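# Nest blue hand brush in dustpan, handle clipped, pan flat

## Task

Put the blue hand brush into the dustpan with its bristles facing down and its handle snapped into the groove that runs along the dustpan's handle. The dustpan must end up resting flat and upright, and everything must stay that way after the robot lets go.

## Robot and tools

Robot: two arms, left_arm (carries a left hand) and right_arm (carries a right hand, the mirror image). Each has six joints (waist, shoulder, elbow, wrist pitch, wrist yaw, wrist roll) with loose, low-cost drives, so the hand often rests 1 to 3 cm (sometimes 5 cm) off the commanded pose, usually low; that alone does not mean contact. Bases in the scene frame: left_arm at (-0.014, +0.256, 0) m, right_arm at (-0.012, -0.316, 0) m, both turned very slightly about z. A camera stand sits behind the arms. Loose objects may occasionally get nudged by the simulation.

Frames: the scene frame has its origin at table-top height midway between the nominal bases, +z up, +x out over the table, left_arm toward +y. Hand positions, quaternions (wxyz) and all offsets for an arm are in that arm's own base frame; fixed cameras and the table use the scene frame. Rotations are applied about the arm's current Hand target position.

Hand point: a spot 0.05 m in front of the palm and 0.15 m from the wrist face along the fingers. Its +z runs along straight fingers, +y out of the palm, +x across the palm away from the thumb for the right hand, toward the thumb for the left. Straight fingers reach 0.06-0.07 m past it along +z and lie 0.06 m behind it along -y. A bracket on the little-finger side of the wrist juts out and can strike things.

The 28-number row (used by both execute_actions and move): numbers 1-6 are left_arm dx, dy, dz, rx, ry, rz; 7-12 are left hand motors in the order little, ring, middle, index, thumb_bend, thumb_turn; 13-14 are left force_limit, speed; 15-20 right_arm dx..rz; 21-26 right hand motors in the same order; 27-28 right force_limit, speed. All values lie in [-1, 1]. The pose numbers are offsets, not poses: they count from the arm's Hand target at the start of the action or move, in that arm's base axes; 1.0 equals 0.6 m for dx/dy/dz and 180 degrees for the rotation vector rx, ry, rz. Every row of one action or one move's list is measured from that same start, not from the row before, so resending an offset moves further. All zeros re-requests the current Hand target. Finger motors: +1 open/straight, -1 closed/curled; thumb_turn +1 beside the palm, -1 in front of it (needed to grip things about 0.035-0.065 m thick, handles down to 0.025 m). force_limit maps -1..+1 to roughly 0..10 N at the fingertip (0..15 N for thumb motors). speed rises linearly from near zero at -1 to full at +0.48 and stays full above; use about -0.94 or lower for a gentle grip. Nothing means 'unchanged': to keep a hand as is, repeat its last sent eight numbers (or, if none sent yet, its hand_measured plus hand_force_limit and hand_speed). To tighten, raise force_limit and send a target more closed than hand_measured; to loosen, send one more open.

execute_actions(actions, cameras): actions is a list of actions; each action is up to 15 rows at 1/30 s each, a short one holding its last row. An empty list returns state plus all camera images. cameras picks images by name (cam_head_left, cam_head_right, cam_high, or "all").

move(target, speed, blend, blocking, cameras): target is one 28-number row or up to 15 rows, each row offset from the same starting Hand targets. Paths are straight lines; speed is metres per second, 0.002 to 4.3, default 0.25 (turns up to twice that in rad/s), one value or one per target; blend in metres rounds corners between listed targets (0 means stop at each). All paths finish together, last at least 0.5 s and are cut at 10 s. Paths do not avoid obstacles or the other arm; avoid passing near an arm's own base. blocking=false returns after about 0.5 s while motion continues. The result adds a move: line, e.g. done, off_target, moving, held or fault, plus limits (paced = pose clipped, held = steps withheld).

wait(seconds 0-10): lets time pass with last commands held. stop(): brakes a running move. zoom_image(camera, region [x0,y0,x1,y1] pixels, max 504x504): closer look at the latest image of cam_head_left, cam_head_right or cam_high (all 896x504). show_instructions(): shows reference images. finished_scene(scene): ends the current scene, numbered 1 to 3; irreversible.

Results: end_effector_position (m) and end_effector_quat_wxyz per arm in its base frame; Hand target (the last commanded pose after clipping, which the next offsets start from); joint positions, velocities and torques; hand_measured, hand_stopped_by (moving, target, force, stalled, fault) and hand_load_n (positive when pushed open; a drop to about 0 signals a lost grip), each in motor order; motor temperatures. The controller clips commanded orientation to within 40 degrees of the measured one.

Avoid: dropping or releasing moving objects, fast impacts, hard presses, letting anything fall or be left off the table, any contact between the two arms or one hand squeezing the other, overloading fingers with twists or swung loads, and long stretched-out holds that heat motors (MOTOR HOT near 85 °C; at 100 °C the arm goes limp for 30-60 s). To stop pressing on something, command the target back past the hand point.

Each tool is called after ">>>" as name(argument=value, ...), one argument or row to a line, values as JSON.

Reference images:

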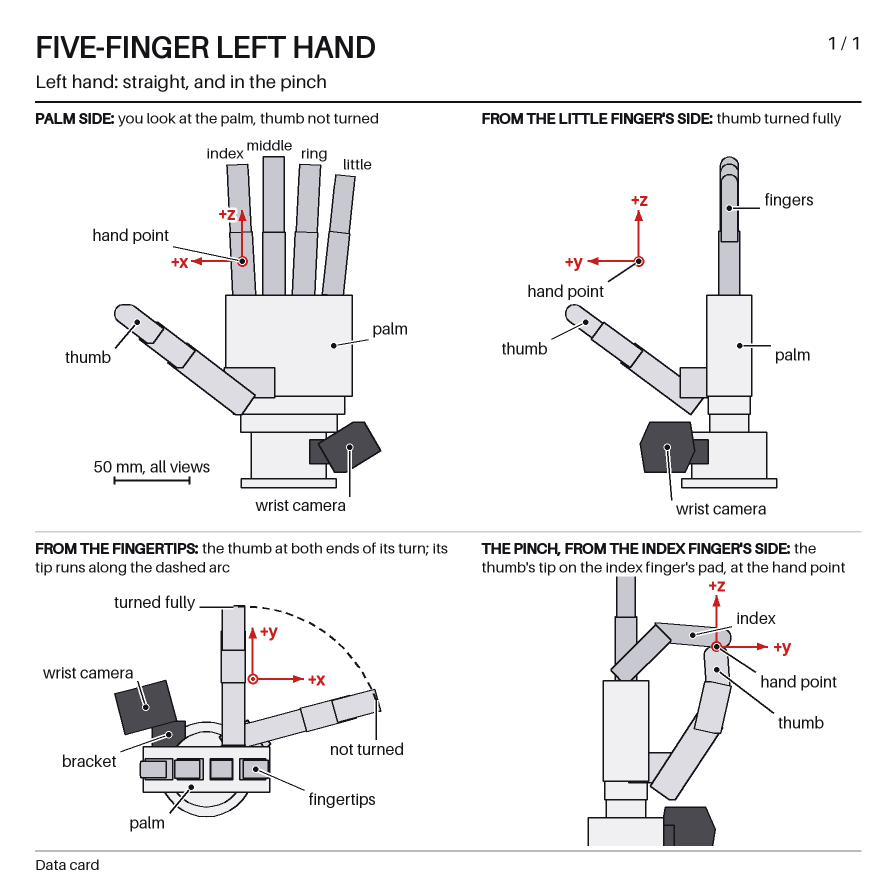

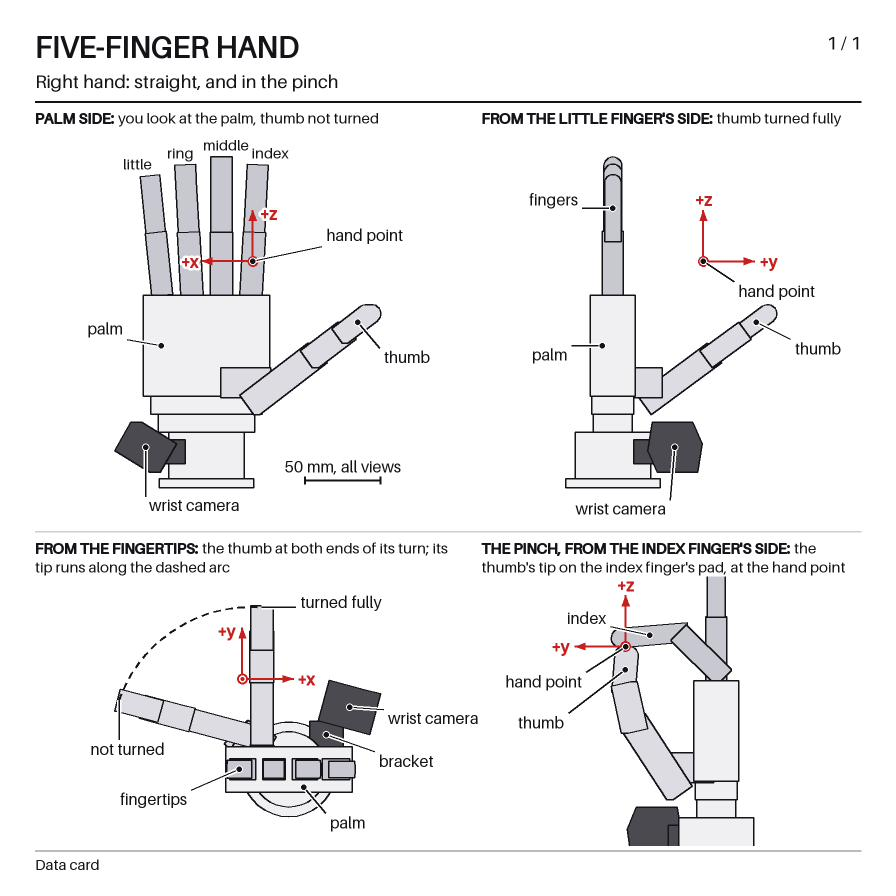

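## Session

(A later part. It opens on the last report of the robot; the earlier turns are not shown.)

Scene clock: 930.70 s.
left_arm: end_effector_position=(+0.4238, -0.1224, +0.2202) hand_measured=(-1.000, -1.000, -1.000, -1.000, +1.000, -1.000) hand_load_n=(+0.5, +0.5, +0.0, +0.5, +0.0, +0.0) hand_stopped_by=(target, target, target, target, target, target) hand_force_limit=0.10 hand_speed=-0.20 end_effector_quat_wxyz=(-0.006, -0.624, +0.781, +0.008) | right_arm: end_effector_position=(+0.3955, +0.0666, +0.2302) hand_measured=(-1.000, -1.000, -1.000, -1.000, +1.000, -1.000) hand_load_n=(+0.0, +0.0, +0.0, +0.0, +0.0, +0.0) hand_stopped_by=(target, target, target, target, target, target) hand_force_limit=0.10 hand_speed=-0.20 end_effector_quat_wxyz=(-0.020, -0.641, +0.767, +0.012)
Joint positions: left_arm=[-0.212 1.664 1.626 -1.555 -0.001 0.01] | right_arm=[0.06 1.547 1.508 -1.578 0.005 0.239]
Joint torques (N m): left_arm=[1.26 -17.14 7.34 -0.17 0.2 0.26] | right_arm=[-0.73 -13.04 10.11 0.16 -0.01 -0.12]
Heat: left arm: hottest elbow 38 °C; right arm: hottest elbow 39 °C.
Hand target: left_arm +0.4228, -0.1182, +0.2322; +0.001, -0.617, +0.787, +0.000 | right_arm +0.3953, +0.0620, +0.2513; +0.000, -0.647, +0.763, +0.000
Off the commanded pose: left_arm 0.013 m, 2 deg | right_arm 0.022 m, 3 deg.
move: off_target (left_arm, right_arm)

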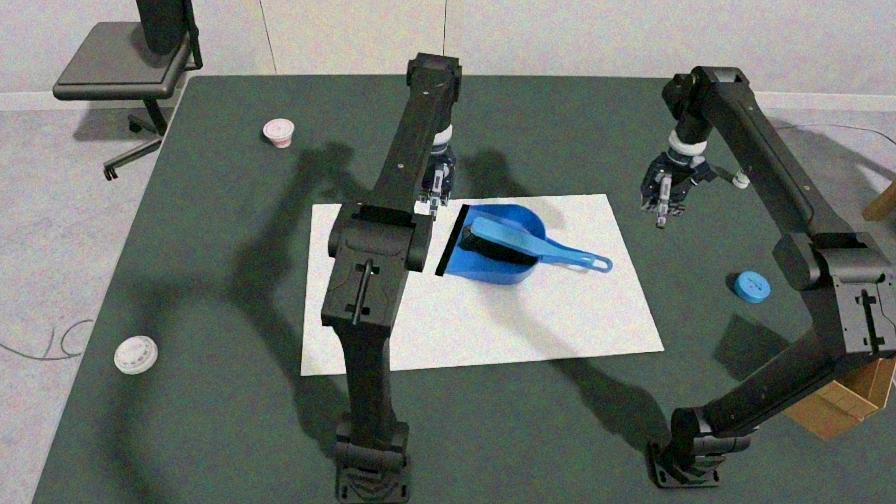

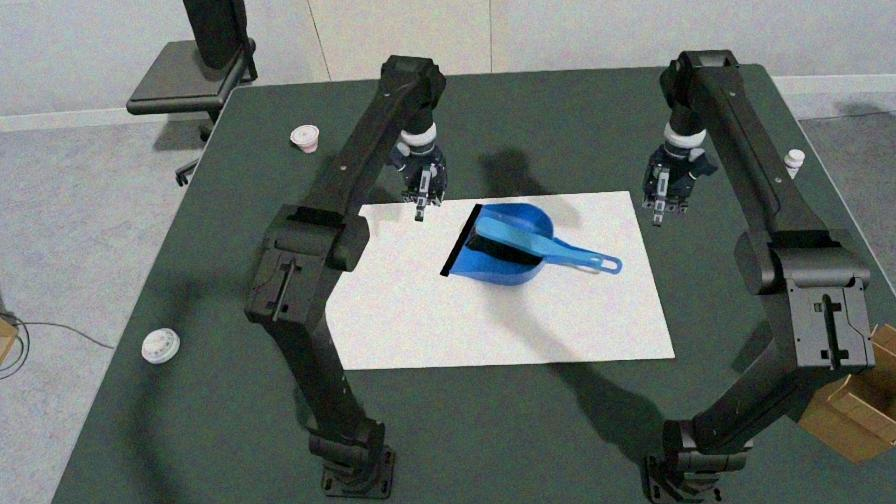

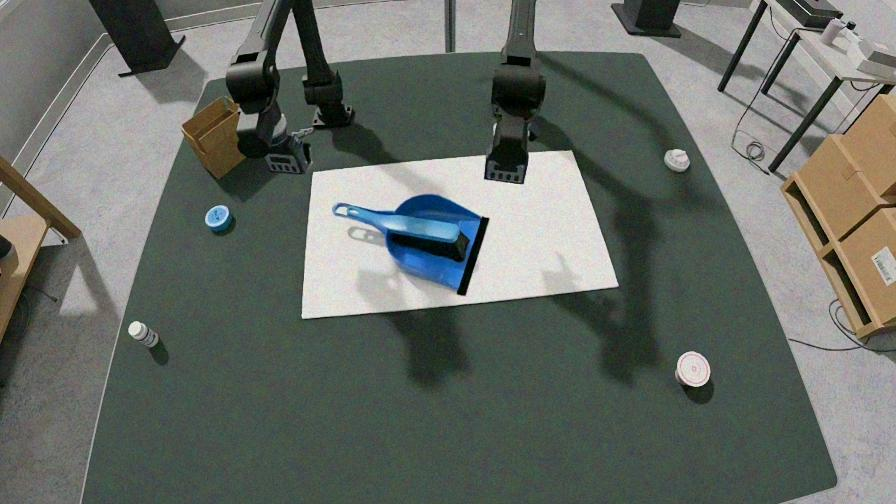

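>>> zoom_image(
  camera="cam_high",
  region=[325, 190, 405, 250],
)

>>> zoom_image(
  camera="cam_head_left",
  region=[535, 220, 625, 280],
)

>>> zoom_image(
  camera="cam_head_right",
  region=[540, 220, 630, 280],
)

Scaled by 6.300 from the camera's 896x504 image, which has a finer 1280x720 frame.

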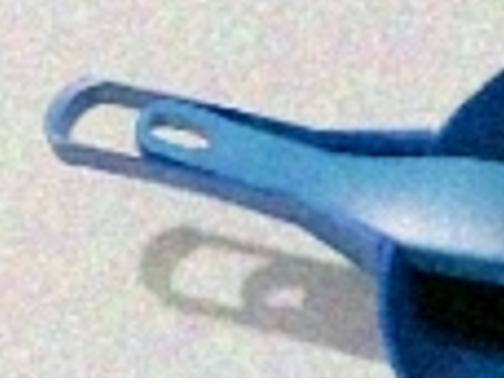

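Scaled by 5.600 from the camera's 896x504 image, which has a finer 1280x720 frame.

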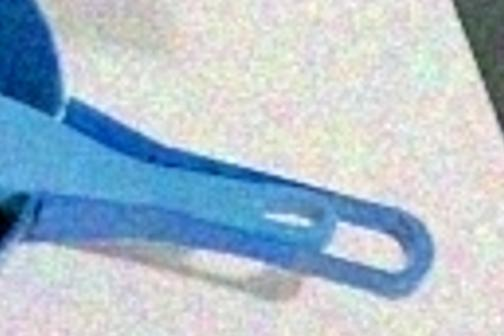

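Scaled by 5.600 from the camera's 896x504 image, which has a finer 1280x720 frame.

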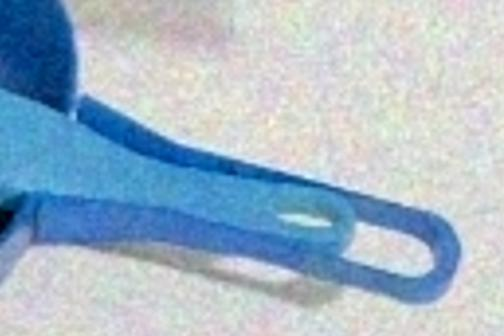

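>>> finished_scene(
  scene=3,
)

The scene is finished: the task was done.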